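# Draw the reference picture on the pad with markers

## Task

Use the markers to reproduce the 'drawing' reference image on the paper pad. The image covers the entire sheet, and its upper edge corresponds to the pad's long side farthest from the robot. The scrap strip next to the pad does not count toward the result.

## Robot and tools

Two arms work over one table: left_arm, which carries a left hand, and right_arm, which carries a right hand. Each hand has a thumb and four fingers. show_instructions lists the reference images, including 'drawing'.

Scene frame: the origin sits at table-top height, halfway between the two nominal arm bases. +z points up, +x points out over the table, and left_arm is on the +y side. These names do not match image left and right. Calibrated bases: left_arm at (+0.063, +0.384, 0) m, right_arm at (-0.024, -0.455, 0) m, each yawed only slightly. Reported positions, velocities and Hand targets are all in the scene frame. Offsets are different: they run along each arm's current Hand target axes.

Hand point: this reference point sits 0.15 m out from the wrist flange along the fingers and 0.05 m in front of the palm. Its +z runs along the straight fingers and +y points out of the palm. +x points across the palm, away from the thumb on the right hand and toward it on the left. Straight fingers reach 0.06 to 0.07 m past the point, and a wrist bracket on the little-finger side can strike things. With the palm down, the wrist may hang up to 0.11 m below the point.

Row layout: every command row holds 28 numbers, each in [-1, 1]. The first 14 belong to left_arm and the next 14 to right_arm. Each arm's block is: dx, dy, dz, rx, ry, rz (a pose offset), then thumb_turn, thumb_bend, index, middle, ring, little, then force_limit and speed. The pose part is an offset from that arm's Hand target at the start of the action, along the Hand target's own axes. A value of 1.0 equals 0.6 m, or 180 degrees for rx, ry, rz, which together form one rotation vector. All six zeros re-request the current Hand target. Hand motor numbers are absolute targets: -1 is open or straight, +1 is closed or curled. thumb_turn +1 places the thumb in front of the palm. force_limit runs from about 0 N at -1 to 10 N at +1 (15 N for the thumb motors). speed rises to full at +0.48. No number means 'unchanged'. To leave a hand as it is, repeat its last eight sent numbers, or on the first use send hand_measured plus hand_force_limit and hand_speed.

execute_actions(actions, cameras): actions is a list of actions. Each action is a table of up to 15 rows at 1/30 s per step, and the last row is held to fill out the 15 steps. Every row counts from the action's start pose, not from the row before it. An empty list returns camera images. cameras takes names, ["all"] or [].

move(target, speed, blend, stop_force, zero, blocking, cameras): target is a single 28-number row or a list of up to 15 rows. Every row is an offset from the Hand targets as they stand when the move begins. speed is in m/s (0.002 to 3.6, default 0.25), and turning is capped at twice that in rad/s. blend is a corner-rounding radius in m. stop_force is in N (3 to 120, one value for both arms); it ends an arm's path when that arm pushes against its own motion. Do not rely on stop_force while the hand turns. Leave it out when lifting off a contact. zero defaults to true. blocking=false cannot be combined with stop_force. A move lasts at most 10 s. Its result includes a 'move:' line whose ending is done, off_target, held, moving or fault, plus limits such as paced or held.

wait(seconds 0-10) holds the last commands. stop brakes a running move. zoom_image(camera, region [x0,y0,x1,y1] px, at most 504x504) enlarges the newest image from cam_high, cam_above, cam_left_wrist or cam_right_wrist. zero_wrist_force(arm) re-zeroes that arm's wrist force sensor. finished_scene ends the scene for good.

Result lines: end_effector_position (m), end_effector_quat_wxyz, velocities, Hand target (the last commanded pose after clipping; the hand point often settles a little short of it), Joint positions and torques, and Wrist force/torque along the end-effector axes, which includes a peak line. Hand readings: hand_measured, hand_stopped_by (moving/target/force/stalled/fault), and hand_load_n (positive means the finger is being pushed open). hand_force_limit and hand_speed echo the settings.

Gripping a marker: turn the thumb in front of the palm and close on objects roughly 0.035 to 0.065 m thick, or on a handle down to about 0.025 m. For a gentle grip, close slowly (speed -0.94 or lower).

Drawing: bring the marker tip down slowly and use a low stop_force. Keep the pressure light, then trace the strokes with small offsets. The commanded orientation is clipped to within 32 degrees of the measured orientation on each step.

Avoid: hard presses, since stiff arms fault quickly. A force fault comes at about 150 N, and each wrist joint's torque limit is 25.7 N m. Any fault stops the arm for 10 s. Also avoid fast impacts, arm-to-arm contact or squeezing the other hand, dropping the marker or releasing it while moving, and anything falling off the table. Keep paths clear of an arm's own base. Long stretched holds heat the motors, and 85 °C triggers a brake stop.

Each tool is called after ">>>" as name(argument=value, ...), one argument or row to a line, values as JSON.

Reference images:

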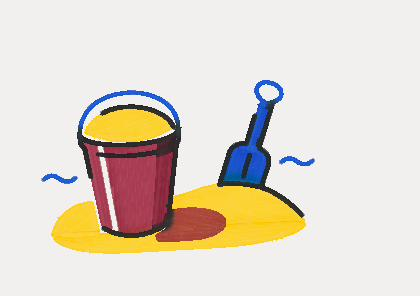

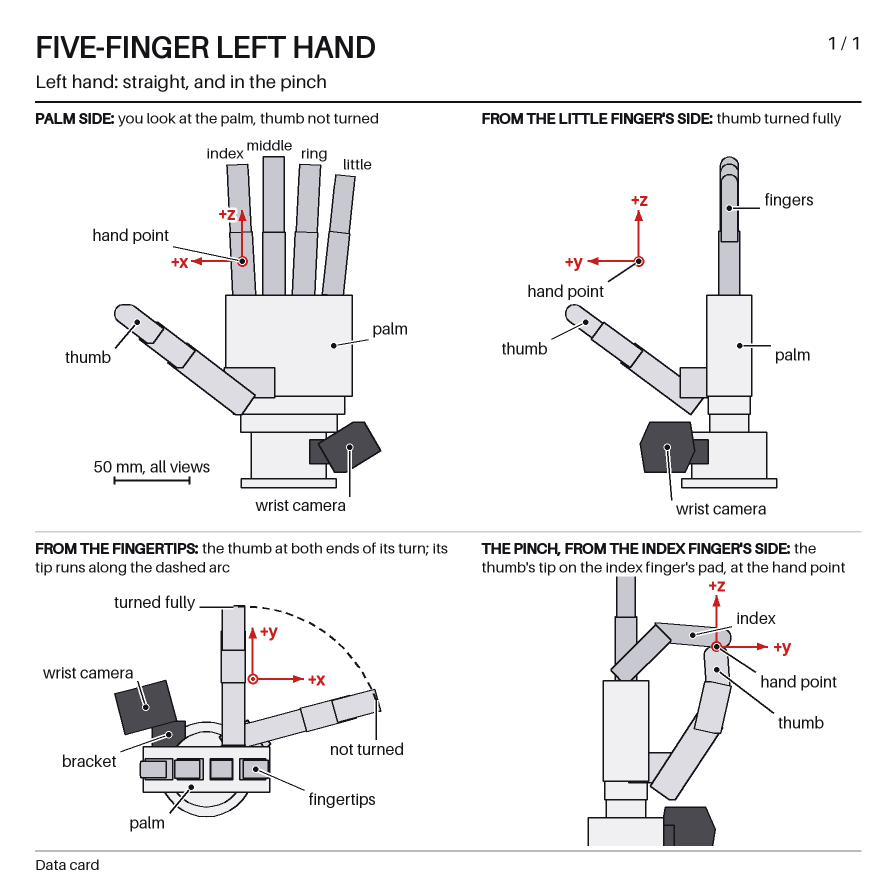

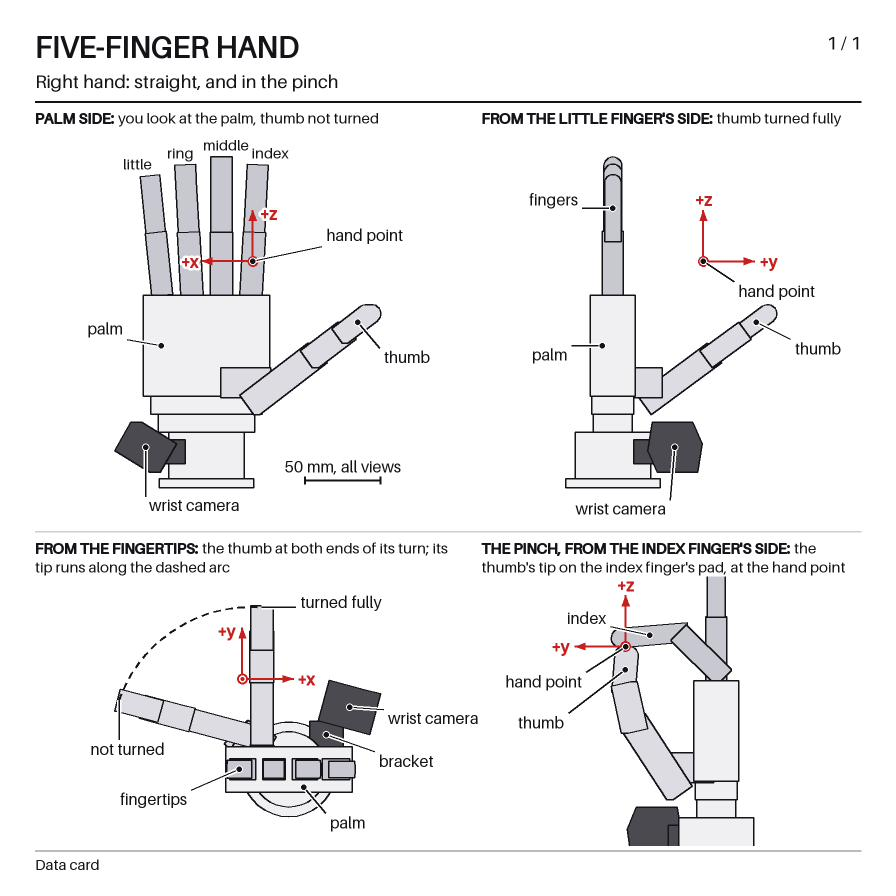

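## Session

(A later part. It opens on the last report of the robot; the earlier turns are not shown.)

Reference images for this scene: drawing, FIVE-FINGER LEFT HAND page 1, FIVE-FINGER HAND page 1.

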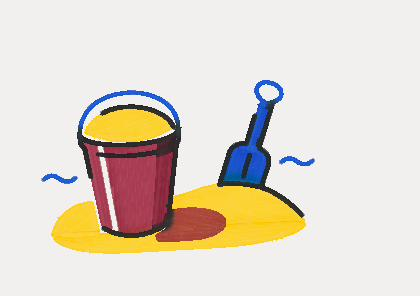

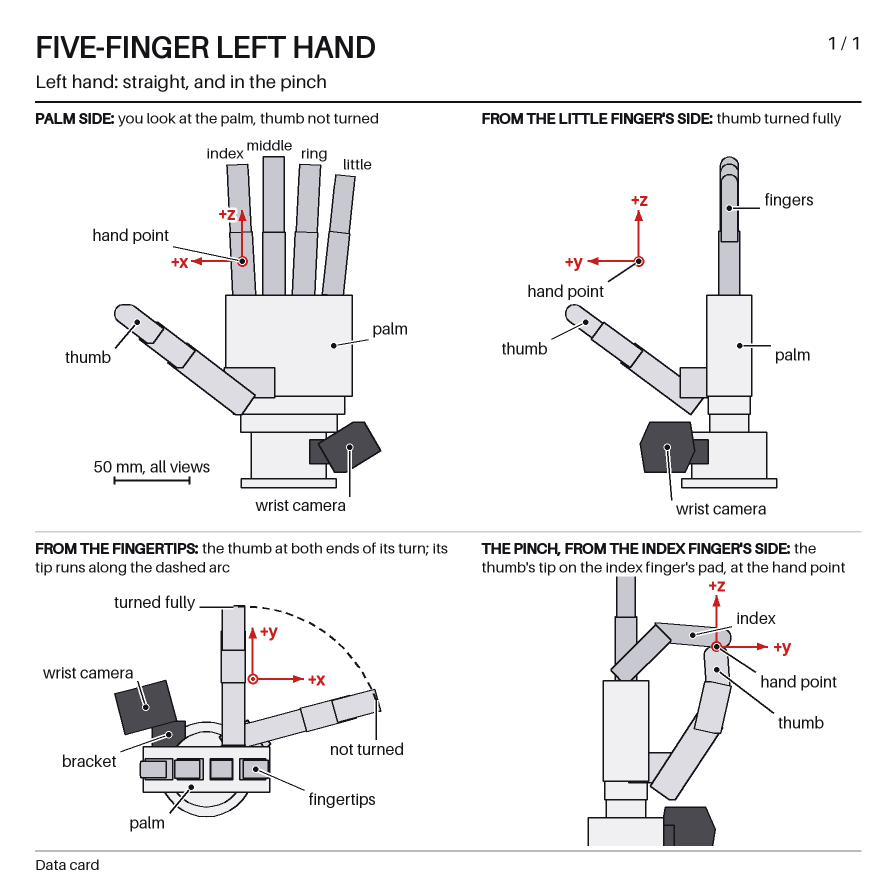

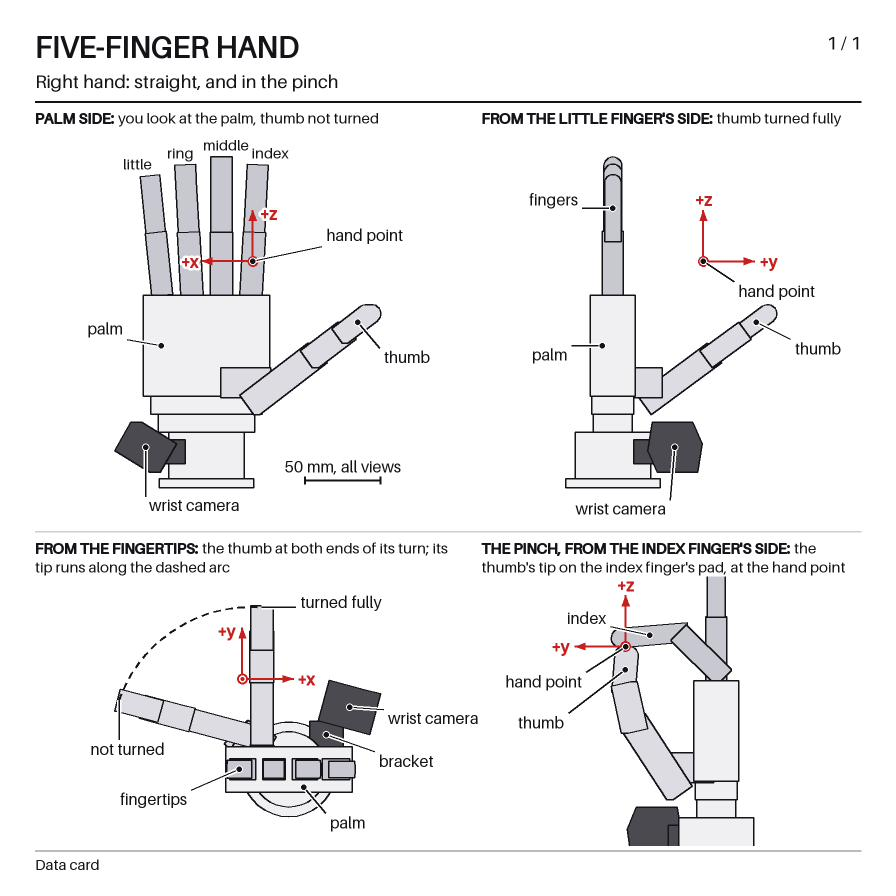

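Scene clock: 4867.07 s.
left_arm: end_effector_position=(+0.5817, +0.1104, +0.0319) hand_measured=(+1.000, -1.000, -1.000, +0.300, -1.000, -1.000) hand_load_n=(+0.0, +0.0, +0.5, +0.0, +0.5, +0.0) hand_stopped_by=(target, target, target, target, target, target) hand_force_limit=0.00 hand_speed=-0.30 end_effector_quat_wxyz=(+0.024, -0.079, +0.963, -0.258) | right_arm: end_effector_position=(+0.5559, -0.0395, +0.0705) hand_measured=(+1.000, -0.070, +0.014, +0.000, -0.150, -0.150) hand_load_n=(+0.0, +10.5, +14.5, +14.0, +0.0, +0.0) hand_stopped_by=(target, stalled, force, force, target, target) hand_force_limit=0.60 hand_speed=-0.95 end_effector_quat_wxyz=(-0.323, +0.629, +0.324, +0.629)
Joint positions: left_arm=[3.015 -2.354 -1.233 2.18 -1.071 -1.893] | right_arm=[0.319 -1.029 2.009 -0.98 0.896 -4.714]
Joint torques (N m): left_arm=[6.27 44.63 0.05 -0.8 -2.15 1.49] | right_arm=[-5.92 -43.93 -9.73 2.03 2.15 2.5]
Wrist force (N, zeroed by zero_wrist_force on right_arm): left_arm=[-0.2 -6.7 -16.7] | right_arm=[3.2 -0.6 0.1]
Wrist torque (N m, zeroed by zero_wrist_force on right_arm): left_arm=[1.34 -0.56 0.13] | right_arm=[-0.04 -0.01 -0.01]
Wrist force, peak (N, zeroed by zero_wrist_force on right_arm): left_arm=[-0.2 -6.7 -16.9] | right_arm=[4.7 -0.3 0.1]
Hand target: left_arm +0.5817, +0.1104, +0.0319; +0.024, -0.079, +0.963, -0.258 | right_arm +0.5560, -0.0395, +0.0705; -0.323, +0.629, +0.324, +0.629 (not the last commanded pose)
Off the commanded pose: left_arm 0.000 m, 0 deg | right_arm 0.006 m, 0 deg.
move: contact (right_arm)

>>> move(
  target=[
    [0,0,0,0,0,0,1,-1,-1,0.3,-1,-1,0.0,-0.3,0.0003,0.0059,-0.0059,0,0,0,1,-0.06,0.4,0.4,-0.15,-0.15,0.6,-0.95],
    [0,0,0,0,0,0,1,-1,-1,0.3,-1,-1,0.0,-0.3,0.0125,0.0059,-0.0059,0,0,0,1,-0.06,0.4,0.4,-0.15,-0.15,0.6,-0.95],
    [0,0,0,0,0,0,1,-1,-1,0.3,-1,-1,0.0,-0.3,0.05,-0.1,-0.11,0,0,0,1,-0.06,0.4,0.4,-0.15,-0.15,0.6,-0.95],
  ],
  speed=[0.03,0.05,0.2],
  blend=[0.0004,0.002,0],
  cameras=["cam_above"],
)

>>> zoom_image(
  camera="cam_above",
  region=[250, 225, 400, 345],
)

Scene clock: 4881.57 s.
left_arm: end_effector_position=(+0.5817, +0.1104, +0.0319) hand_measured=(+1.000, -1.000, -1.000, +0.300, -1.000, -1.000) hand_load_n=(+0.0, +0.0, +0.5, +0.0, +0.5, +0.0) hand_stopped_by=(target, target, target, target, target, target) hand_force_limit=0.00 hand_speed=-0.30 end_effector_quat_wxyz=(+0.024, -0.079, +0.963, -0.258) | right_arm: end_effector_position=(+0.4688, -0.0582, +0.1004) hand_measured=(+1.000, -0.070, +0.014, +0.000, -0.150, -0.150) hand_load_n=(+0.5, +11.0, +15.0, +14.0, +0.0, +0.0) hand_stopped_by=(target, stalled, force, force, target, target) hand_force_limit=0.60 hand_speed=-0.95 end_effector_quat_wxyz=(-0.323, +0.629, +0.324, +0.629)
Joint positions: left_arm=[3.015 -2.354 -1.233 2.18 -1.071 -1.893] | right_arm=[0.335 -1.23 2.24 -1.01 0.912 -4.714]
Joint torques (N m): left_arm=[6.6 43.8 -0.62 -0.7 -2.18 1.4] | right_arm=[-7.37 -36.26 -9.84 1.17 -2.75 0.32]
Wrist force (N, zeroed by zero_wrist_force on right_arm): left_arm=[0.0 -6.8 -16.4] | right_arm=[0.3 0.1 -0.3]
Wrist torque (N m, zeroed by zero_wrist_force on right_arm): left_arm=[1.31 -0.58 0.14] | right_arm=[0.00 -0.04 -0.02]
Wrist force, peak (N, zeroed by zero_wrist_force on right_arm): left_arm=[0.2 -7.2 -16.8] | right_arm=[3.5 -1.2 0.5]
Hand target: left_arm +0.5817, +0.1104, +0.0319; +0.024, -0.079, +0.963, -0.258 | right_arm +0.4687, -0.0582, +0.1004; -0.323, +0.629, +0.324, +0.629
Off the commanded pose: left_arm 0.000 m, 0 deg | right_arm 0.000 m, 0 deg.
move: done
Images, in order (width x height): cam_above 672x504.

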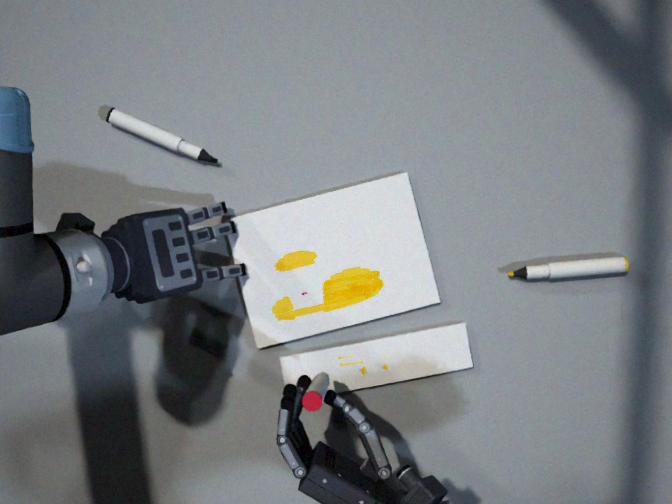

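Scaled by 3.360.

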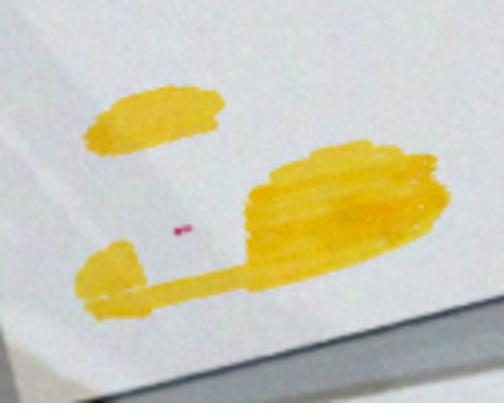

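>>> move(
  target=[
    [0,0,0,0,0,0,1,-1,-1,0.3,-1,-1,0.0,-0.3,-0.0440,0.109249,0.162990,0,0,0,1,-0.06,0.4,0.4,-0.15,-0.15,0.6,-0.95],
    [0,0,0,0,0,0,1,-1,-1,0.3,-1,-1,0.0,-0.3,-0.0495,0.109249,0.162990,0,0,0,1,-0.06,0.4,0.4,-0.15,-0.15,0.6,-0.95],
    [0,0,0,0,0,0,1,-1,-1,0.3,-1,-1,0.0,-0.3,-0.0495,0.069474,0.109661,0,0,0,1,-0.06,0.4,0.4,-0.15,-0.15,0.6,-0.95],
    [0,0,0,0,0,0,1,-1,-1,0.3,-1,-1,0.0,-0.3,-0.0495,0.070358,0.108777,0,0,0,1,-0.06,0.4,0.4,-0.15,-0.15,0.6,-0.95],
    [0,0,0,0,0,0,1,-1,-1,0.3,-1,-1,0.0,-0.3,-0.0495,0.111606,0.160632,0,0,0,1,-0.06,0.4,0.4,-0.15,-0.15,0.6,-0.95],
    [0,0,0,0,0,0,1,-1,-1,0.3,-1,-1,0.0,-0.3,-0.0450,0.111606,0.160632,0,0,0,1,-0.06,0.4,0.4,-0.15,-0.15,0.6,-0.95],
    [0,0,0,0,0,0,1,-1,-1,0.3,-1,-1,0.0,-0.3,-0.0450,0.119561,0.155034,0,0,0,1,-0.06,0.4,0.4,-0.15,-0.15,0.6,-0.95],
    [0,0,0,0,0,0,1,-1,-1,0.3,-1,-1,0.0,-0.3,-0.0495,0.119561,0.155034,0,0,0,1,-0.06,0.4,0.4,-0.15,-0.15,0.6,-0.95],
    [0,0,0,0,0,0,1,-1,-1,0.3,-1,-1,0.0,-0.3,-0.0495,0.075956,0.100822,0,0,0,1,-0.06,0.4,0.4,-0.15,-0.15,0.6,-0.95],
    [0,0,0,0,0,0,1,-1,-1,0.3,-1,-1,0.0,-0.3,-0.0495,0.077134,0.098465,0,0,0,1,-0.06,0.4,0.4,-0.15,-0.15,0.6,-0.95],
    [0,0,0,0,0,0,1,-1,-1,0.3,-1,-1,0.0,-0.3,-0.0495,0.121918,0.152677,0,0,0,1,-0.06,0.4,0.4,-0.15,-0.15,0.6,-0.95],
    [0,0,0,0,0,0,1,-1,-1,0.3,-1,-1,0.0,-0.3,-0.0440,0.121918,0.152677,0,0,0,1,-0.06,0.4,0.4,-0.15,-0.15,0.6,-0.95],
  ],
  speed=[0.15,0.01,0.035,0.03,0.035,0.03,0.05,0.01,0.035,0.03,0.035,0.03],
  blend=0.0004,
)

Scene clock: 5002.53 s.
left_arm: end_effector_position=(+0.5817, +0.1104, +0.0319) hand_measured=(+1.000, -1.000, -1.000, +0.300, -1.000, -1.000) hand_load_n=(+0.0, +0.0, +0.5, +0.0, +0.5, +0.0) hand_stopped_by=(target, target, target, target, target, target) hand_force_limit=0.00 hand_speed=-0.30 end_effector_quat_wxyz=(+0.024, -0.079, +0.963, -0.258) | right_arm: end_effector_position=(+0.5816, -0.0263, +0.0742) hand_measured=(+1.000, -0.070, +0.014, +0.000, -0.150, -0.150) hand_load_n=(+0.0, +10.5, +15.0, +14.0, +0.0, +0.0) hand_stopped_by=(target, stalled, force, force, target, target) hand_force_limit=0.60 hand_speed=-0.95 end_effector_quat_wxyz=(-0.323, +0.629, +0.324, +0.629)
Joint positions: left_arm=[3.015 -2.354 -1.233 2.18 -1.071 -1.893] | right_arm=[0.331 -0.993 1.92 -0.927 0.908 -4.714]
Joint torques (N m): left_arm=[5.48 43.81 -0.23 -0.8 -2.19 1.45] | right_arm=[-2.08 -30.83 -5.89 -3.91 -2.21 1.65]
Wrist force (N, zeroed by zero_wrist_force on right_arm): left_arm=[-0.3 -6.9 -16.3] | right_arm=[0.2 0.0 -0.6]
Wrist torque (N m, zeroed by zero_wrist_force on right_arm): left_arm=[1.28 -0.53 0.13] | right_arm=[0.03 -0.04 -0.01]
Wrist force, peak (N, zeroed by zero_wrist_force on right_arm): left_arm=[-0.3 -7.2 -16.8] | right_arm=[3.9 1.1 0.7]
Hand target: left_arm +0.5817, +0.1104, +0.0319; +0.024, -0.079, +0.963, -0.258 | right_arm +0.5816, -0.0263, +0.0741; -0.323, +0.629, +0.324, +0.629
Off the commanded pose: left_arm 0.000 m, 0 deg | right_arm 0.000 m, 0 deg.
move: done

>>> move(
  target=[0,0,0,0,0,0,1,-1,-1,0.3,-1,-1,0.0,-0.3,0.01,-0.11,-0.11,0,0,0,1,-0.06,0.4,0.4,-0.15,-0.15,0.6,-0.95],
  speed=0.25,
  cameras=["cam_above"],
)

>>> zoom_image(
  camera="cam_above",
  region=[250, 225, 400, 345],
)

Scene clock: 5013.47 s.
left_arm: end_effector_position=(+0.5817, +0.1104, +0.0319) hand_measured=(+1.000, -1.000, -1.000, +0.300, -1.000, -1.000) hand_load_n=(+0.0, +0.0, +1.0, +0.0, +0.0, -0.5) hand_stopped_by=(target, target, target, target, target, target) hand_force_limit=0.00 hand_speed=-0.30 end_effector_quat_wxyz=(+0.024, -0.079, +0.963, -0.258) | right_arm: end_effector_position=(+0.4895, -0.0415, +0.0800) hand_measured=(+1.000, -0.070, +0.014, +0.000, -0.150, -0.150) hand_load_n=(+0.0, +10.5, +15.0, +14.0, +0.0, +0.0) hand_stopped_by=(target, stalled, force, force, target, target) hand_force_limit=0.60 hand_speed=-0.95 end_effector_quat_wxyz=(-0.323, +0.629, +0.324, +0.629)
Joint positions: left_arm=[3.015 -2.354 -1.233 2.18 -1.071 -1.893] | right_arm=[0.361 -1.136 2.172 -1.035 0.938 -4.714]
Joint torques (N m): left_arm=[6.06 43.23 -0.31 -0.83 -2.12 1.47] | right_arm=[-7.33 -36.99 -4.98 0.04 -3 2.74]
Wrist force (N, zeroed by zero_wrist_force on right_arm): left_arm=[-0.1 -6.7 -16.4] | right_arm=[0.3 0.4 -0.1]
Wrist torque (N m, zeroed by zero_wrist_force on right_arm): left_arm=[1.32 -0.56 0.14] | right_arm=[0.07 -0.05 -0.02]
Wrist force, peak (N, zeroed by zero_wrist_force on right_arm): left_arm=[-0.1 -7.1 -16.8] | right_arm=[0.2 -0.8 -1.8]
Hand target: left_arm +0.5817, +0.1104, +0.0319; +0.024, -0.079, +0.963, -0.258 | right_arm +0.4895, -0.0416, +0.0800; -0.323, +0.629, +0.324, +0.629
Off the commanded pose: left_arm 0.000 m, 0 deg | right_arm 0.000 m, 0 deg.
move: done
Images, in order (width x height): cam_above 672x504.

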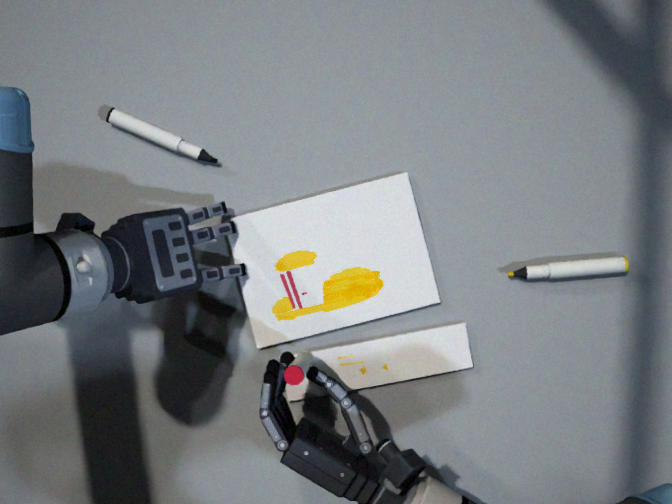

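Scaled by 3.360.

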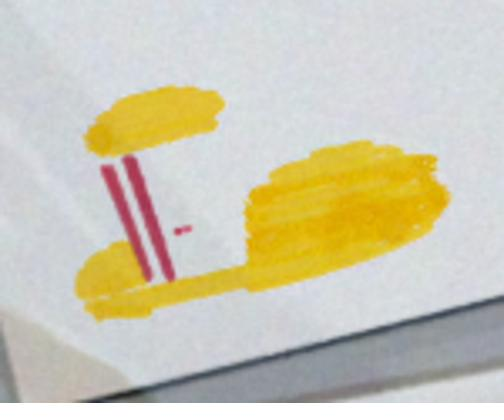

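>>> move(
  target=[
    [0,0,0,0,0,0,1,-1,-1,0.3,-1,-1,0.0,-0.3,-0.00983,0.066410,0.053446,0,0,0,1,-0.06,0.4,0.4,-0.15,-0.15,0.6,-0.95],
    [0,0,0,0,0,0,1,-1,-1,0.3,-1,-1,0.0,-0.3,-0.0155,0.066410,0.053446,0,0,0,1,-0.06,0.4,0.4,-0.15,-0.15,0.6,-0.95],
    [0,0,0,0,0,0,1,-1,-1,0.3,-1,-1,0.0,-0.3,-0.0155,0.112313,0.107717,0,0,0,1,-0.06,0.4,0.4,-0.15,-0.15,0.6,-0.95],
    [0,0,0,0,0,0,1,-1,-1,0.3,-1,-1,0.0,-0.3,-0.0155,0.114611,0.105419,0,0,0,1,-0.06,0.4,0.4,-0.15,-0.15,0.6,-0.95],
    [0,0,0,0,0,0,1,-1,-1,0.3,-1,-1,0.0,-0.3,-0.0155,0.067588,0.051089,0,0,0,1,-0.06,0.4,0.4,-0.15,-0.15,0.6,-0.95],
    [0,0,0,0,0,0,1,-1,-1,0.3,-1,-1,0.0,-0.3,-0.0155,0.069061,0.049026,0,0,0,1,-0.06,0.4,0.4,-0.15,-0.15,0.6,-0.95],
    [0,0,0,0,0,0,1,-1,-1,0.3,-1,-1,0.0,-0.3,-0.0155,0.116968,0.103062,0,0,0,1,-0.06,0.4,0.4,-0.15,-0.15,0.6,-0.95],
    [0,0,0,0,0,0,1,-1,-1,0.3,-1,-1,0.0,-0.3,-0.0155,0.119266,0.100763,0,0,0,1,-0.06,0.4,0.4,-0.15,-0.15,0.6,-0.95],
    [0,0,0,0,0,0,1,-1,-1,0.3,-1,-1,0.0,-0.3,-0.0155,0.070534,0.046964,0,0,0,1,-0.06,0.4,0.4,-0.15,-0.15,0.6,-0.95],
    [0,0,0,0,0,0,1,-1,-1,0.3,-1,-1,0.0,-0.3,-0.0155,0.072008,0.044902,0,0,0,1,-0.06,0.4,0.4,-0.15,-0.15,0.6,-0.95],
    [0,0,0,0,0,0,1,-1,-1,0.3,-1,-1,0.0,-0.3,-0.0155,0.121564,0.098465,0,0,0,1,-0.06,0.4,0.4,-0.15,-0.15,0.6,-0.95],
    [0,0,0,0,0,0,1,-1,-1,0.3,-1,-1,0.0,-0.3,-0.0155,0.124216,0.096403,0,0,0,1,-0.06,0.4,0.4,-0.15,-0.15,0.6,-0.95],
    [0,0,0,0,0,0,1,-1,-1,0.3,-1,-1,0.0,-0.3,-0.0155,0.074070,0.043428,0,0,0,1,-0.06,0.4,0.4,-0.15,-0.15,0.6,-0.95],
    [0,0,0,0,0,0,1,-1,-1,0.3,-1,-1,0.0,-0.3,-0.0098,0.074070,0.043428,0,0,0,1,-0.06,0.4,0.4,-0.15,-0.15,0.6,-0.95],
  ],
  speed=[0.12,0.01,0.04,0.03,0.04,0.03,0.04,0.03,0.04,0.03,0.04,0.03,0.04,0.03],
  blend=0.0004,
)

Scene clock: 5088.90 s.
left_arm: end_effector_position=(+0.5817, +0.1104, +0.0319) hand_measured=(+1.000, -1.000, -1.000, +0.300, -1.000, -1.000) hand_load_n=(+0.0, -0.5, +0.5, +0.0, +0.5, +0.0) hand_stopped_by=(target, target, target, target, target, target) hand_force_limit=0.00 hand_speed=-0.30 end_effector_quat_wxyz=(+0.024, -0.079, +0.963, -0.258) | right_arm: end_effector_position=(+0.5407, -0.0462, +0.0742) hand_measured=(+1.000, -0.070, +0.014, +0.000, -0.150, -0.150) hand_load_n=(+0.5, +11.0, +15.0, +14.0, +0.0, +0.0) hand_stopped_by=(target, stalled, force, force, target, target) hand_force_limit=0.60 hand_speed=-0.95 end_effector_quat_wxyz=(-0.323, +0.629, +0.324, +0.629)
Joint positions: left_arm=[3.015 -2.354 -1.233 2.18 -1.071 -1.893] | right_arm=[0.313 -1.063 2.058 -0.995 0.89 -4.714]
Joint torques (N m): left_arm=[4.11 42.73 -0.3 -1 -2.18 1.56] | right_arm=[-0.51 -24.01 -20.7 -3.81 1.37 -1.14]
Wrist force (N, zeroed by zero_wrist_force on right_arm): left_arm=[0.0 -6.9 -16.4] | right_arm=[0.4 -0.1 -0.1]
Wrist torque (N m, zeroed by zero_wrist_force on right_arm): left_arm=[1.29 -0.58 0.15] | right_arm=[-0.02 -0.05 -0.02]
Wrist force, peak (N, zeroed by zero_wrist_force on right_arm): left_arm=[0.1 -7.0 -16.8] | right_arm=[3.4 0.8 0.7]
Hand target: left_arm +0.5817, +0.1104, +0.0319; +0.024, -0.079, +0.963, -0.258 | right_arm +0.5408, -0.0463, +0.0742; -0.323, +0.629, +0.324, +0.629
Off the commanded pose: left_arm 0.000 m, 0 deg | right_arm 0.000 m, 0 deg.
move: done

>>> move(
  target=[
    [0,0,0,0,0,0,1,-1,-1,0.3,-1,-1,0.0,-0.3,0,0.002062,-0.001473,0,0,0,1,-0.06,0.4,0.4,-0.15,-0.15,0.6,-0.95],
    [0,0,0,0,0,0,1,-1,-1,0.3,-1,-1,0.0,-0.3,-0.0058,0.002062,-0.001473,0,0,0,1,-0.06,0.4,0.4,-0.15,-0.15,0.6,-0.95],
    [0,0,0,0,0,0,1,-1,-1,0.3,-1,-1,0.0,-0.3,-0.0058,0.052739,0.050971,0,0,0,1,-0.06,0.4,0.4,-0.15,-0.15,0.6,-0.95],
    [0,0,0,0,0,0,1,-1,-1,0.3,-1,-1,0.0,-0.3,-0.0058,0.055390,0.048909,0,0,0,1,-0.06,0.4,0.4,-0.15,-0.15,0.6,-0.95],
    [0,0,0,0,0,0,1,-1,-1,0.3,-1,-1,0.0,-0.3,-0.0058,0.004125,-0.002946,0,0,0,1,-0.06,0.4,0.4,-0.15,-0.15,0.6,-0.95],
    [0,0,0,0,0,0,1,-1,-1,0.3,-1,-1,0.0,-0.3,-0.0058,0.006482,-0.004125,0,0,0,1,-0.06,0.4,0.4,-0.15,-0.15,0.6,-0.95],
    [0,0,0,0,0,0,1,-1,-1,0.3,-1,-1,0.0,-0.3,-0.0058,0.058278,0.047200,0,0,0,1,-0.06,0.4,0.4,-0.15,-0.15,0.6,-0.95],
    [0,0,0,0,0,0,1,-1,-1,0.3,-1,-1,0.0,-0.3,-0.0058,0.061224,0.045432,0,0,0,1,-0.06,0.4,0.4,-0.15,-0.15,0.6,-0.95],
    [0,0,0,0,0,0,1,-1,-1,0.3,-1,-1,0.0,-0.3,-0.0058,0.008839,-0.005303,0,0,0,1,-0.06,0.4,0.4,-0.15,-0.15,0.6,-0.95],
    [0,0,0,0,0,0,1,-1,-1,0.3,-1,-1,0.0,-0.3,-0.0058,0.011196,-0.006482,0,0,0,1,-0.06,0.4,0.4,-0.15,-0.15,0.6,-0.95],
    [0,0,0,0,0,0,1,-1,-1,0.3,-1,-1,0.0,-0.3,-0.0058,0.064111,0.043723,0,0,0,1,-0.06,0.4,0.4,-0.15,-0.15,0.6,-0.95],
    [0,0,0,0,0,0,1,-1,-1,0.3,-1,-1,0.0,-0.3,-0.0058,0.066999,0.042014,0,0,0,1,-0.06,0.4,0.4,-0.15,-0.15,0.6,-0.95],
    [0,0,0,0,0,0,1,-1,-1,0.3,-1,-1,0.0,-0.3,-0.0058,0.013848,-0.007366,0,0,0,1,-0.06,0.4,0.4,-0.15,-0.15,0.6,-0.95],
    [0,0,0,0,0,0,1,-1,-1,0.3,-1,-1,0.0,-0.3,0,0.013848,-0.007366,0,0,0,1,-0.06,0.4,0.4,-0.15,-0.15,0.6,-0.95],
  ],
  speed=[0.05,0.01,0.04,0.03,0.04,0.03,0.04,0.03,0.04,0.03,0.04,0.03,0.04,0.03],
  blend=0.0004,
)

Scene clock: 5145.67 s.
left_arm: end_effector_position=(+0.5817, +0.1104, +0.0319) hand_measured=(+1.000, -1.000, -1.000, +0.300, -1.000, -1.000) hand_load_n=(+0.0, -0.5, +0.5, +0.5, +0.5, +0.0) hand_stopped_by=(target, target, target, target, target, target) hand_force_limit=0.00 hand_speed=-0.30 end_effector_quat_wxyz=(+0.024, -0.079, +0.963, -0.258) | right_arm: end_effector_position=(+0.5449, -0.0547, +0.0743) hand_measured=(+1.000, -0.070, +0.014, +0.000, -0.150, -0.150) hand_load_n=(+0.5, +11.0, +15.0, +13.5, +0.0, +0.0) hand_stopped_by=(target, stalled, force, force, target, target) hand_force_limit=0.60 hand_speed=-0.95 end_effector_quat_wxyz=(-0.323, +0.629, +0.324, +0.629)
Joint positions: left_arm=[3.015 -2.354 -1.233 2.18 -1.071 -1.893] | right_arm=[0.291 -1.064 2.061 -0.996 0.868 -4.714]
Joint torques (N m): left_arm=[4.55 42.63 -0.23 -0.98 -2.11 1.5] | right_arm=[-4.33 -24.88 -20.64 -3.6 0.52 -1.22]
Wrist force (N, zeroed by zero_wrist_force on right_arm): left_arm=[-0.2 -6.9 -16.6] | right_arm=[0.2 0.0 -0.2]
Wrist torque (N m, zeroed by zero_wrist_force on right_arm): left_arm=[1.30 -0.55 0.15] | right_arm=[0.00 -0.03 -0.04]
Wrist force, peak (N, zeroed by zero_wrist_force on right_arm): left_arm=[-0.3 -6.9 -16.9] | right_arm=[3.7 0.0 0.8]
Hand target: left_arm +0.5817, +0.1104, +0.0319; +0.024, -0.079, +0.963, -0.258 | right_arm +0.5450, -0.0547, +0.0742; -0.323, +0.629, +0.324, +0.629
Off the commanded pose: left_arm 0.000 m, 0 deg | right_arm 0.000 m, 0 deg.
move: done

>>> move(
  target=[
    [0,0,0,0,0,0,1,-1,-1,0.3,-1,-1,0.0,-0.3,0,0.002652,-0.000884,0,0,0,1,-0.06,0.4,0.4,-0.15,-0.15,0.6,-0.95],
    [0,0,0,0,0,0,1,-1,-1,0.3,-1,-1,0.0,-0.3,-0.0058,0.002652,-0.000884,0,0,0,1,-0.06,0.4,0.4,-0.15,-0.15,0.6,-0.95],
    [0,0,0,0,0,0,1,-1,-1,0.3,-1,-1,0.0,-0.3,-0.0058,0.056392,0.047907,0,0,0,1,-0.06,0.4,0.4,-0.15,-0.15,0.6,-0.95],
    [0,0,0,0,0,0,1,-1,-1,0.3,-1,-1,0.0,-0.3,-0.0058,0.059574,0.046493,0,0,0,1,-0.06,0.4,0.4,-0.15,-0.15,0.6,-0.95],
    [0,0,0,0,0,0,1,-1,-1,0.3,-1,-1,0.0,-0.3,-0.0058,0.005598,-0.001473,0,0,0,1,-0.06,0.4,0.4,-0.15,-0.15,0.6,-0.95],
    [0,0,0,0,0,0,1,-1,-1,0.3,-1,-1,0.0,-0.3,-0.0058,0.008544,-0.002062,0,0,0,1,-0.06,0.4,0.4,-0.15,-0.15,0.6,-0.95],
    [0,0,0,0,0,0,1,-1,-1,0.3,-1,-1,0.0,-0.3,-0.0058,0.063051,0.045373,0,0,0,1,-0.06,0.4,0.4,-0.15,-0.15,0.6,-0.95],
    [0,0,0,0,0,0,1,-1,-1,0.3,-1,-1,0.0,-0.3,-0.0058,0.066292,0.043900,0,0,0,1,-0.06,0.4,0.4,-0.15,-0.15,0.6,-0.95],
    [0,0,0,0,0,0,1,-1,-1,0.3,-1,-1,0.0,-0.3,-0.0058,0.011491,-0.002652,0,0,0,1,-0.06,0.4,0.4,-0.15,-0.15,0.6,-0.95],
    [0,0,0,0,0,0,1,-1,-1,0.3,-1,-1,0.0,-0.3,0.005,0.011491,-0.002652,0,0,0,1,-0.06,0.4,0.4,-0.15,-0.15,0.6,-0.95],
    [0,0,0,0,0,0,1,-1,-1,0.3,-1,-1,0.0,-0.3,0.02,-0.065,-0.085,0,0,0,1,-0.06,0.4,0.4,-0.15,-0.15,0.6,-0.95],
  ],
  speed=[0.05,0.01,0.04,0.03,0.04,0.03,0.04,0.03,0.04,0.04,0.2],
  blend=0.0004,
  cameras=["cam_above"],
)

>>> zoom_image(
  camera="cam_above",
  region=[250, 225, 400, 345],
)

Scene clock: 5180.97 s.
left_arm: end_effector_position=(+0.5817, +0.1104, +0.0319) hand_measured=(+1.000, -1.000, -1.000, +0.300, -1.000, -1.000) hand_load_n=(+0.0, +0.0, +0.5, +0.0, +0.0, +0.0) hand_stopped_by=(target, target, target, target, target, target) hand_force_limit=0.00 hand_speed=-0.30 end_effector_quat_wxyz=(+0.024, -0.079, +0.963, -0.258) | right_arm: end_effector_position=(+0.4836, -0.0734, +0.0862) hand_measured=(+1.000, -0.070, +0.014, +0.000, -0.150, -0.150) hand_load_n=(+0.5, +11.0, +14.5, +14.0, +0.0, +0.0) hand_stopped_by=(target, stalled, force, force, target, target) hand_force_limit=0.60 hand_speed=-0.95 end_effector_quat_wxyz=(-0.323, +0.629, +0.324, +0.629)
Joint positions: left_arm=[3.015 -2.354 -1.233 2.18 -1.071 -1.893] | right_arm=[0.282 -1.188 2.237 -1.049 0.859 -4.714]
Joint torques (N m): left_arm=[4.86 41.64 -0.23 -1.15 -1.99 1.46] | right_arm=[-8.21 -34.98 -6.4 0.78 -2.83 2.71]
Wrist force (N, zeroed by zero_wrist_force on right_arm): left_arm=[-0.1 -6.8 -16.3] | right_arm=[0.5 0.2 -0.3]
Wrist torque (N m, zeroed by zero_wrist_force on right_arm): left_arm=[1.30 -0.56 0.14] | right_arm=[0.01 -0.07 0.01]
Wrist force, peak (N, zeroed by zero_wrist_force on right_arm): left_arm=[-0.4 -7.0 -16.8] | right_arm=[3.5 0.6 1.1]
Hand target: left_arm +0.5817, +0.1104, +0.0319; +0.024, -0.079, +0.963, -0.258 | right_arm +0.4836, -0.0735, +0.0862; -0.323, +0.629, +0.324, +0.629
Off the commanded pose: left_arm 0.000 m, 0 deg | right_arm 0.000 m, 0 deg.
move: done
Images, in order (width x height): cam_above 672x504.

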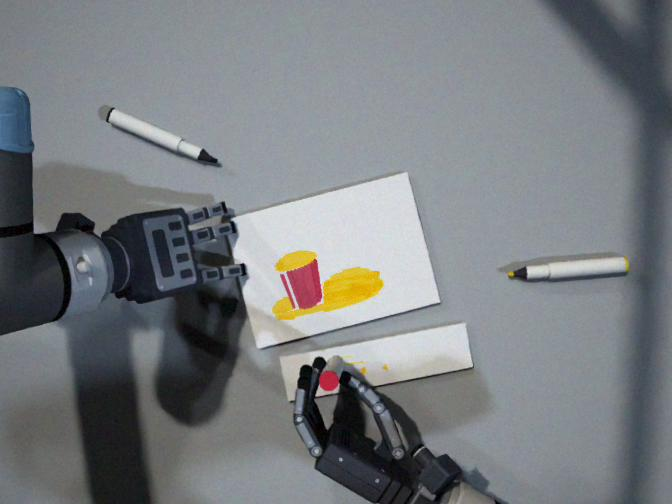

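Scaled by 3.360.

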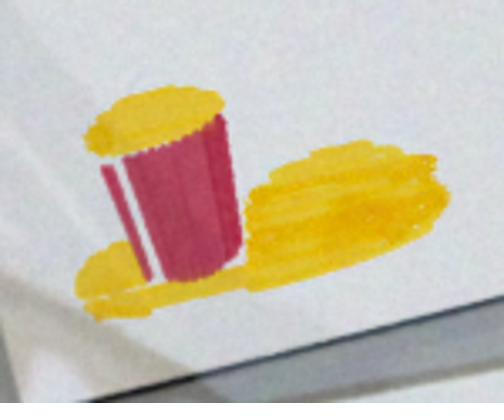

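>>> move(
  target=[
    [0,0,0,0,0,0,1,-1,-1,0.3,-1,-1,0.0,-0.3,-0.0200,0.088860,0.082968,0,0,0,1,-0.06,0.4,0.4,-0.15,-0.15,0.6,-0.95],
    [0,0,0,0,0,0,1,-1,-1,0.3,-1,-1,0.0,-0.3,-0.02583,0.088860,0.082968,0,0,0,1,-0.06,0.4,0.4,-0.15,-0.15,0.6,-0.95],
    [0,0,0,0,0,0,1,-1,-1,0.3,-1,-1,0.0,-0.3,-0.02583,0.106538,0.065290,0,0,0,1,-0.06,0.4,0.4,-0.15,-0.15,0.6,-0.95],
    [0,0,0,0,0,0,1,-1,-1,0.3,-1,-1,0.0,-0.3,-0.02583,0.109485,0.057630,0,0,0,1,-0.06,0.4,0.4,-0.15,-0.15,0.6,-0.95],
    [0,0,0,0,0,0,1,-1,-1,0.3,-1,-1,0.0,-0.3,-0.02583,0.085914,0.081200,0,0,0,1,-0.06,0.4,0.4,-0.15,-0.15,0.6,-0.95],
    [0,0,0,0,0,0,1,-1,-1,0.3,-1,-1,0.0,-0.3,-0.02583,0.082379,0.080022,0,0,0,1,-0.06,0.4,0.4,-0.15,-0.15,0.6,-0.95],
    [0,0,0,0,0,0,1,-1,-1,0.3,-1,-1,0.0,-0.3,-0.02583,0.109485,0.052916,0,0,0,1,-0.06,0.4,0.4,-0.15,-0.15,0.6,-0.95],
    [0,0,0,0,0,0,1,-1,-1,0.3,-1,-1,0.0,-0.3,-0.02583,0.108306,0.049380,0,0,0,1,-0.06,0.4,0.4,-0.15,-0.15,0.6,-0.95],
    [0,0,0,0,0,0,1,-1,-1,0.3,-1,-1,0.0,-0.3,-0.02583,0.078843,0.078843,0,0,0,1,-0.06,0.4,0.4,-0.15,-0.15,0.6,-0.95],
    [0,0,0,0,0,0,1,-1,-1,0.3,-1,-1,0.0,-0.3,-0.02583,0.074718,0.078254,0,0,0,1,-0.06,0.4,0.4,-0.15,-0.15,0.6,-0.95],
    [0,0,0,0,0,0,1,-1,-1,0.3,-1,-1,0.0,-0.3,-0.02583,0.105949,0.047023,0,0,0,1,-0.06,0.4,0.4,-0.15,-0.15,0.6,-0.95],
    [0,0,0,0,0,0,1,-1,-1,0.3,-1,-1,0.0,-0.3,-0.02583,0.102413,0.045844,0,0,0,1,-0.06,0.4,0.4,-0.15,-0.15,0.6,-0.95],
    [0,0,0,0,0,0,1,-1,-1,0.3,-1,-1,0.0,-0.3,-0.02583,0.070593,0.077664,0,0,0,1,-0.06,0.4,0.4,-0.15,-0.15,0.6,-0.95],
    [0,0,0,0,0,0,1,-1,-1,0.3,-1,-1,0.0,-0.3,-0.02,0.070593,0.077664,0,0,0,1,-0.06,0.4,0.4,-0.15,-0.15,0.6,-0.95],
  ],
  speed=[0.12,0.01,0.04,0.03,0.04,0.03,0.04,0.03,0.04,0.03,0.04,0.03,0.04,0.04],
  blend=0.0004,
)

Scene clock: 5246.80 s.
left_arm: end_effector_position=(+0.5817, +0.1104, +0.0319) hand_measured=(+1.000, -1.000, -1.000, +0.300, -1.000, -1.000) hand_load_n=(+0.0, +0.0, +0.5, +0.0, +0.5, +0.0) hand_stopped_by=(target, target, target, target, target, target) hand_force_limit=0.00 hand_speed=-0.30 end_effector_quat_wxyz=(+0.024, -0.079, +0.963, -0.258) | right_arm: end_effector_position=(+0.5452, -0.0602, +0.0743) hand_measured=(+1.000, -0.070, +0.014, +0.000, -0.150, -0.150) hand_load_n=(+0.0, +11.0, +14.5, +14.0, +0.0, +0.0) hand_stopped_by=(target, stalled, force, force, target, target) hand_force_limit=0.60 hand_speed=-0.95 end_effector_quat_wxyz=(-0.323, +0.629, +0.324, +0.629) end_effector_velocity=(+0.000, +0.001, -0.001) end_effector_angular_velocity=(+0.000, -0.002, +0.002)
Joint positions: left_arm=[3.015 -2.354 -1.233 2.18 -1.071 -1.893] | right_arm=[0.278 -1.068 2.069 -1 0.855 -4.714]
Joint velocities: left_arm=[within noise] | right_arm=[0.001 0.004 0 -0.006 -0.001 0]
Joint torques (N m): left_arm=[3.81 41.46 -0.3 -1.2 -2.05 1.45] | right_arm=[-6.38 -25.01 -9.47 -3.89 -2.72 -2.19]
Wrist force (N, zeroed by zero_wrist_force on right_arm): left_arm=[0.2 -7.0 -16.6] | right_arm=[0.5 -0.1 -0.4]
Wrist torque (N m, zeroed by zero_wrist_force on right_arm): left_arm=[1.29 -0.61 0.17] | right_arm=[-0.01 -0.05 -0.03]
Wrist force, peak (N, zeroed by zero_wrist_force on right_arm): left_arm=[-0.3 -7.0 -16.9] | right_arm=[3.7 -0.8 0.7]
Hand target: left_arm +0.5817, +0.1104, +0.0319; +0.024, -0.079, +0.963, -0.258 | right_arm +0.5451, -0.0602, +0.0742; -0.323, +0.629, +0.324, +0.629
Off the commanded pose: left_arm 0.000 m, 0 deg | right_arm 0.000 m, 0 deg.
move: done

>>> move(
  target=[
    [0,0,0,0,0,0,1,-1,-1,0.3,-1,-1,0.0,-0.3,0,-0.004419,0.000295,0,0,0,1,-0.06,0.4,0.4,-0.15,-0.15,0.6,-0.95],
    [0,0,0,0,0,0,1,-1,-1,0.3,-1,-1,0.0,-0.3,-0.0058,-0.004419,0.000295,0,0,0,1,-0.06,0.4,0.4,-0.15,-0.15,0.6,-0.95],
    [0,0,0,0,0,0,1,-1,-1,0.3,-1,-1,0.0,-0.3,-0.0058,0.026811,-0.030936,0,0,0,1,-0.06,0.4,0.4,-0.15,-0.15,0.6,-0.95],
    [0,0,0,0,0,0,1,-1,-1,0.3,-1,-1,0.0,-0.3,-0.0058,0.018562,-0.027401,0,0,0,1,-0.06,0.4,0.4,-0.15,-0.15,0.6,-0.95],
    [0,0,0,0,0,0,1,-1,-1,0.3,-1,-1,0.0,-0.3,-0.0058,-0.008839,-0.000589,0,0,0,1,-0.06,0.4,0.4,-0.15,-0.15,0.6,-0.95],
    [0,0,0,0,0,0,1,-1,-1,0.3,-1,-1,0.0,-0.3,0.005,-0.008839,-0.000589,0,0,0,1,-0.06,0.4,0.4,-0.15,-0.15,0.6,-0.95],
    [0,0,0,0,0,0,1,-1,-1,0.3,-1,-1,0.0,-0.3,0.03,-0.098,-0.09,0,0,0,1,-0.06,0.4,0.4,-0.15,-0.15,0.6,-0.95],
  ],
  speed=[0.05,0.01,0.04,0.03,0.04,0.04,0.2],
  blend=0.0004,
  cameras=["cam_above"],
)

>>> zoom_image(
  camera="cam_above",
  region=[250, 225, 400, 345],
)

Scene clock: 5268.43 s.
left_arm: end_effector_position=(+0.5817, +0.1104, +0.0319) hand_measured=(+1.000, -1.000, -1.000, +0.300, -1.000, -1.000) hand_load_n=(+0.0, +0.0, +1.0, +0.0, +0.5, +0.0) hand_stopped_by=(target, target, target, target, target, target) hand_force_limit=0.00 hand_speed=-0.30 end_effector_quat_wxyz=(+0.024, -0.079, +0.963, -0.258) | right_arm: end_effector_position=(+0.4659, -0.0699, +0.0922) hand_measured=(+1.000, -0.070, +0.014, +0.000, -0.150, -0.150) hand_load_n=(+0.5, +10.5, +14.5, +14.0, +0.0, +0.0) hand_stopped_by=(target, stalled, force, force, target, target) hand_force_limit=0.60 hand_speed=-0.95 end_effector_quat_wxyz=(-0.323, +0.629, +0.324, +0.629)
Joint positions: left_arm=[3.015 -2.354 -1.233 2.18 -1.071 -1.893] | right_arm=[0.305 -1.224 2.271 -1.046 0.881 -4.714]
Joint torques (N m): left_arm=[3.77 41.69 -0.32 -1.29 -1.91 1.48] | right_arm=[-7.81 -34.39 -7.65 1.19 -2.75 0.18]
Wrist force (N, zeroed by zero_wrist_force on right_arm): left_arm=[0.3 -6.8 -16.5] | right_arm=[0.3 0.0 -0.2]
Wrist torque (N m, zeroed by zero_wrist_force on right_arm): left_arm=[1.31 -0.62 0.17] | right_arm=[-0.02 -0.04 -0.02]
Wrist force, peak (N, zeroed by zero_wrist_force on right_arm): left_arm=[-0.5 -7.0 -16.8] | right_arm=[3.4 -0.7 0.2]
Hand target: left_arm +0.5817, +0.1104, +0.0319; +0.024, -0.079, +0.963, -0.258 | right_arm +0.4659, -0.0699, +0.0922; -0.323, +0.629, +0.324, +0.629
Off the commanded pose: left_arm 0.000 m, 0 deg | right_arm 0.000 m, 0 deg.
move: done
Images, in order (width x height): cam_above 672x504.

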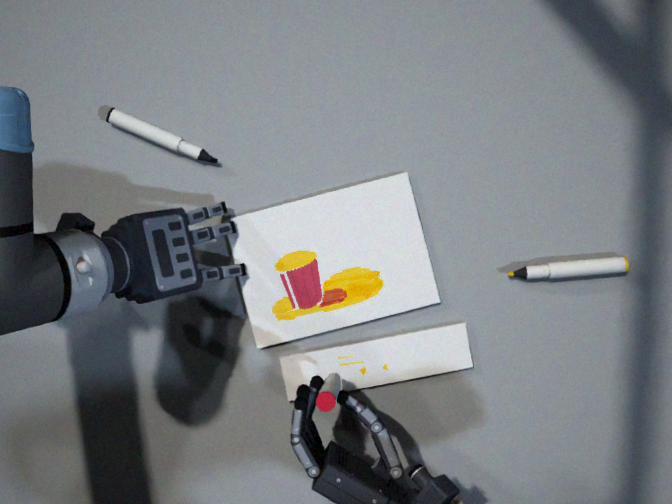

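Scaled by 3.360.

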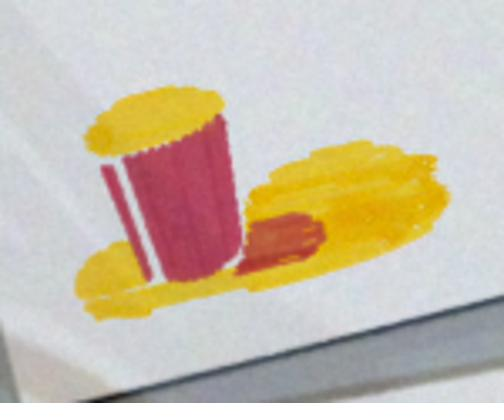

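>>> move(
  target=[
    [0,0,0,0,0,0,1,-1,-1,0.3,-1,-1,0.0,-0.3,0.113,0.08,-0.08,0,0,0,1,-0.06,0.4,0.4,-0.15,-0.15,0.6,-0.95],
    [0,0,0,0,0,0,1,-1,-1,0.3,-1,-1,0.0,-0.3,0.113,0.4350,-0.5091,-0.2356,0.2356,0.4587,1,-0.06,0.4,0.4,-0.15,-0.15,0.6,-0.95],
  ],
  speed=0.3,
  blend=[0.02,0],
)

>>> move(
  target=[0,0,0,0,0,0,1,-1,-1,0.3,-1,-1,0.0,-0.3,0,0.215,0,0,0,0,1,-0.06,0.4,0.4,-0.15,-0.15,0.6,-0.95],
  speed=0.2,
  cameras=["cam_right_wrist","cam_high"],
)

Scene clock: 5519.73 s.
left_arm: end_effector_position=(+0.5817, +0.1104, +0.0319) hand_measured=(+1.000, -1.000, -1.000, +0.300, -1.000, -1.000) hand_load_n=(+0.0, +0.0, +0.5, +0.0, +0.0, +0.0) hand_stopped_by=(target, target, target, target, target, target) hand_force_limit=0.00 hand_speed=-0.30 end_effector_quat_wxyz=(+0.024, -0.079, +0.963, -0.258) | right_arm: end_effector_position=(+0.5004, -0.4702, +0.1604) hand_measured=(+1.000, -0.070, +0.014, +0.000, -0.150, -0.150) hand_load_n=(+0.0, +11.0, +14.5, +14.0, +0.0, +0.0) hand_stopped_by=(target, stalled, force, force, target, target) hand_force_limit=0.60 hand_speed=-0.95 end_effector_quat_wxyz=(+0.500, -0.500, +0.499, -0.500)
Joint positions: left_arm=[3.015 -2.354 -1.233 2.18 -1.071 -1.893] | right_arm=[-0.624 -1.679 2.421 -0.743 0.902 -3.142]
Joint torques (N m): left_arm=[3.14 40.57 -0.27 -1.55 -2.03 1.45] | right_arm=[2 -21.13 -10.99 -1.28 -2.87 -1.01]
Wrist force (N, zeroed by zero_wrist_force on right_arm): left_arm=[0.2 -6.8 -16.4] | right_arm=[-0.8 0.0 -1.3]
Wrist torque (N m, zeroed by zero_wrist_force on right_arm): left_arm=[1.31 -0.61 0.16] | right_arm=[0.00 0.22 -0.10]
Wrist force, peak (N, zeroed by zero_wrist_force on right_arm): left_arm=[-0.4 -7.1 -16.7] | right_arm=[1.7 0.8 -1.0]
Hand target: left_arm +0.5817, +0.1104, +0.0319; +0.024, -0.079, +0.963, -0.258 | right_arm +0.5004, -0.4701, +0.1604; +0.500, -0.500, +0.499, -0.500
Off the commanded pose: left_arm 0.000 m, 0 deg | right_arm 0.000 m, 0 deg.
move: done

Scene clock: 5520.90 s.
left_arm: end_effector_position=(+0.5817, +0.1104, +0.0319) hand_measured=(+1.000, -1.000, -1.000, +0.300, -1.000, -1.000) hand_load_n=(+0.0, +0.0, +1.0, +0.0, +0.0, +0.0) hand_stopped_by=(target, target, target, target, target, target) hand_force_limit=0.00 hand_speed=-0.30 end_effector_quat_wxyz=(+0.024, -0.079, +0.963, -0.258) | right_arm: end_effector_position=(+0.5005, -0.4702, +0.0314) hand_measured=(+1.000, -0.070, +0.014, +0.000, -0.150, -0.150) hand_load_n=(+0.0, +10.5, +14.5, +14.0, +0.0, +0.0) hand_stopped_by=(target, stalled, force, force, target, target) hand_force_limit=0.60 hand_speed=-0.95 end_effector_quat_wxyz=(+0.500, -0.500, +0.499, -0.500)
Joint positions: left_arm=[3.015 -2.354 -1.233 2.18 -1.071 -1.893] | right_arm=[-0.624 -1.258 2.537 -1.281 0.902 -3.142]
Joint torques (N m): left_arm=[3.68 40.91 -0.78 -1.47 -2.11 1.51] | right_arm=[1.56 -12.83 -16.81 -2.9 1.84 -2.31]
Wrist force (N, zeroed by zero_wrist_force on right_arm): left_arm=[0.0 -6.7 -16.3] | right_arm=[-1.1 0.6 -1.4]
Wrist torque (N m, zeroed by zero_wrist_force on right_arm): left_arm=[1.32 -0.57 0.15] | right_arm=[0.07 0.23 -0.22]
Wrist force, peak (N, zeroed by zero_wrist_force on right_arm): left_arm=[-0.2 -6.6 -16.8] | right_arm=[-1.0 2.4 -1.3]
Hand target: left_arm +0.5817, +0.1104, +0.0319; +0.024, -0.079, +0.963, -0.258 | right_arm +0.5005, -0.4703, +0.0314; +0.500, -0.500, +0.499, -0.500
Off the commanded pose: left_arm 0.000 m, 0 deg | right_arm 0.000 m, 0 deg.
move: done
camera_calibration:
cam_right_wrist: T_world_to_cam=[[-0.011691, -0.309066, -0.950969, -0.120733], [-0.525004, 0.811301, -0.257219, 0.647389], [0.85102, 0.496255, -0.171746, -0.0736194], [0, 0, 0, 1]] pos_world=[0.401122, -0.526008, 0.0390636]
Images, in order (width x height): cam_high 672x504, cam_right_wrist 616x616.

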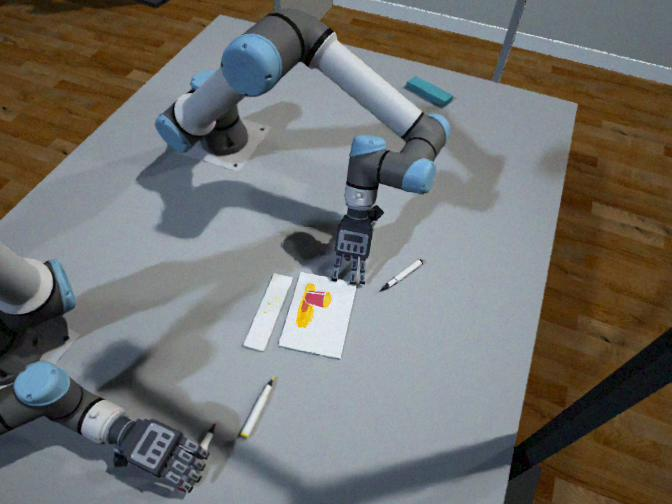

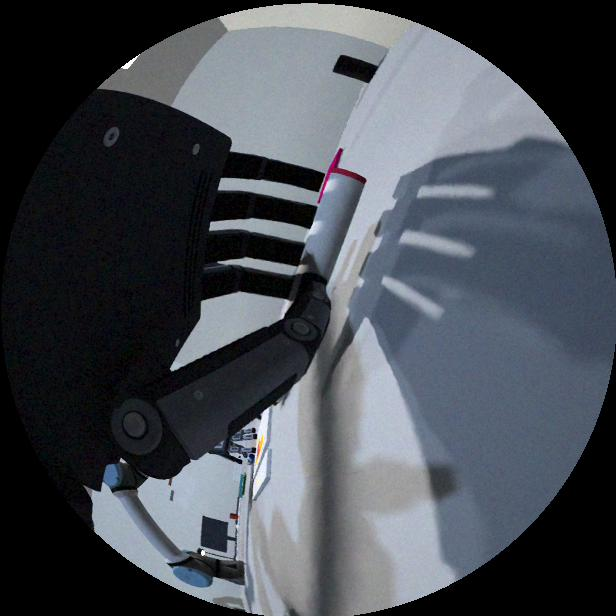

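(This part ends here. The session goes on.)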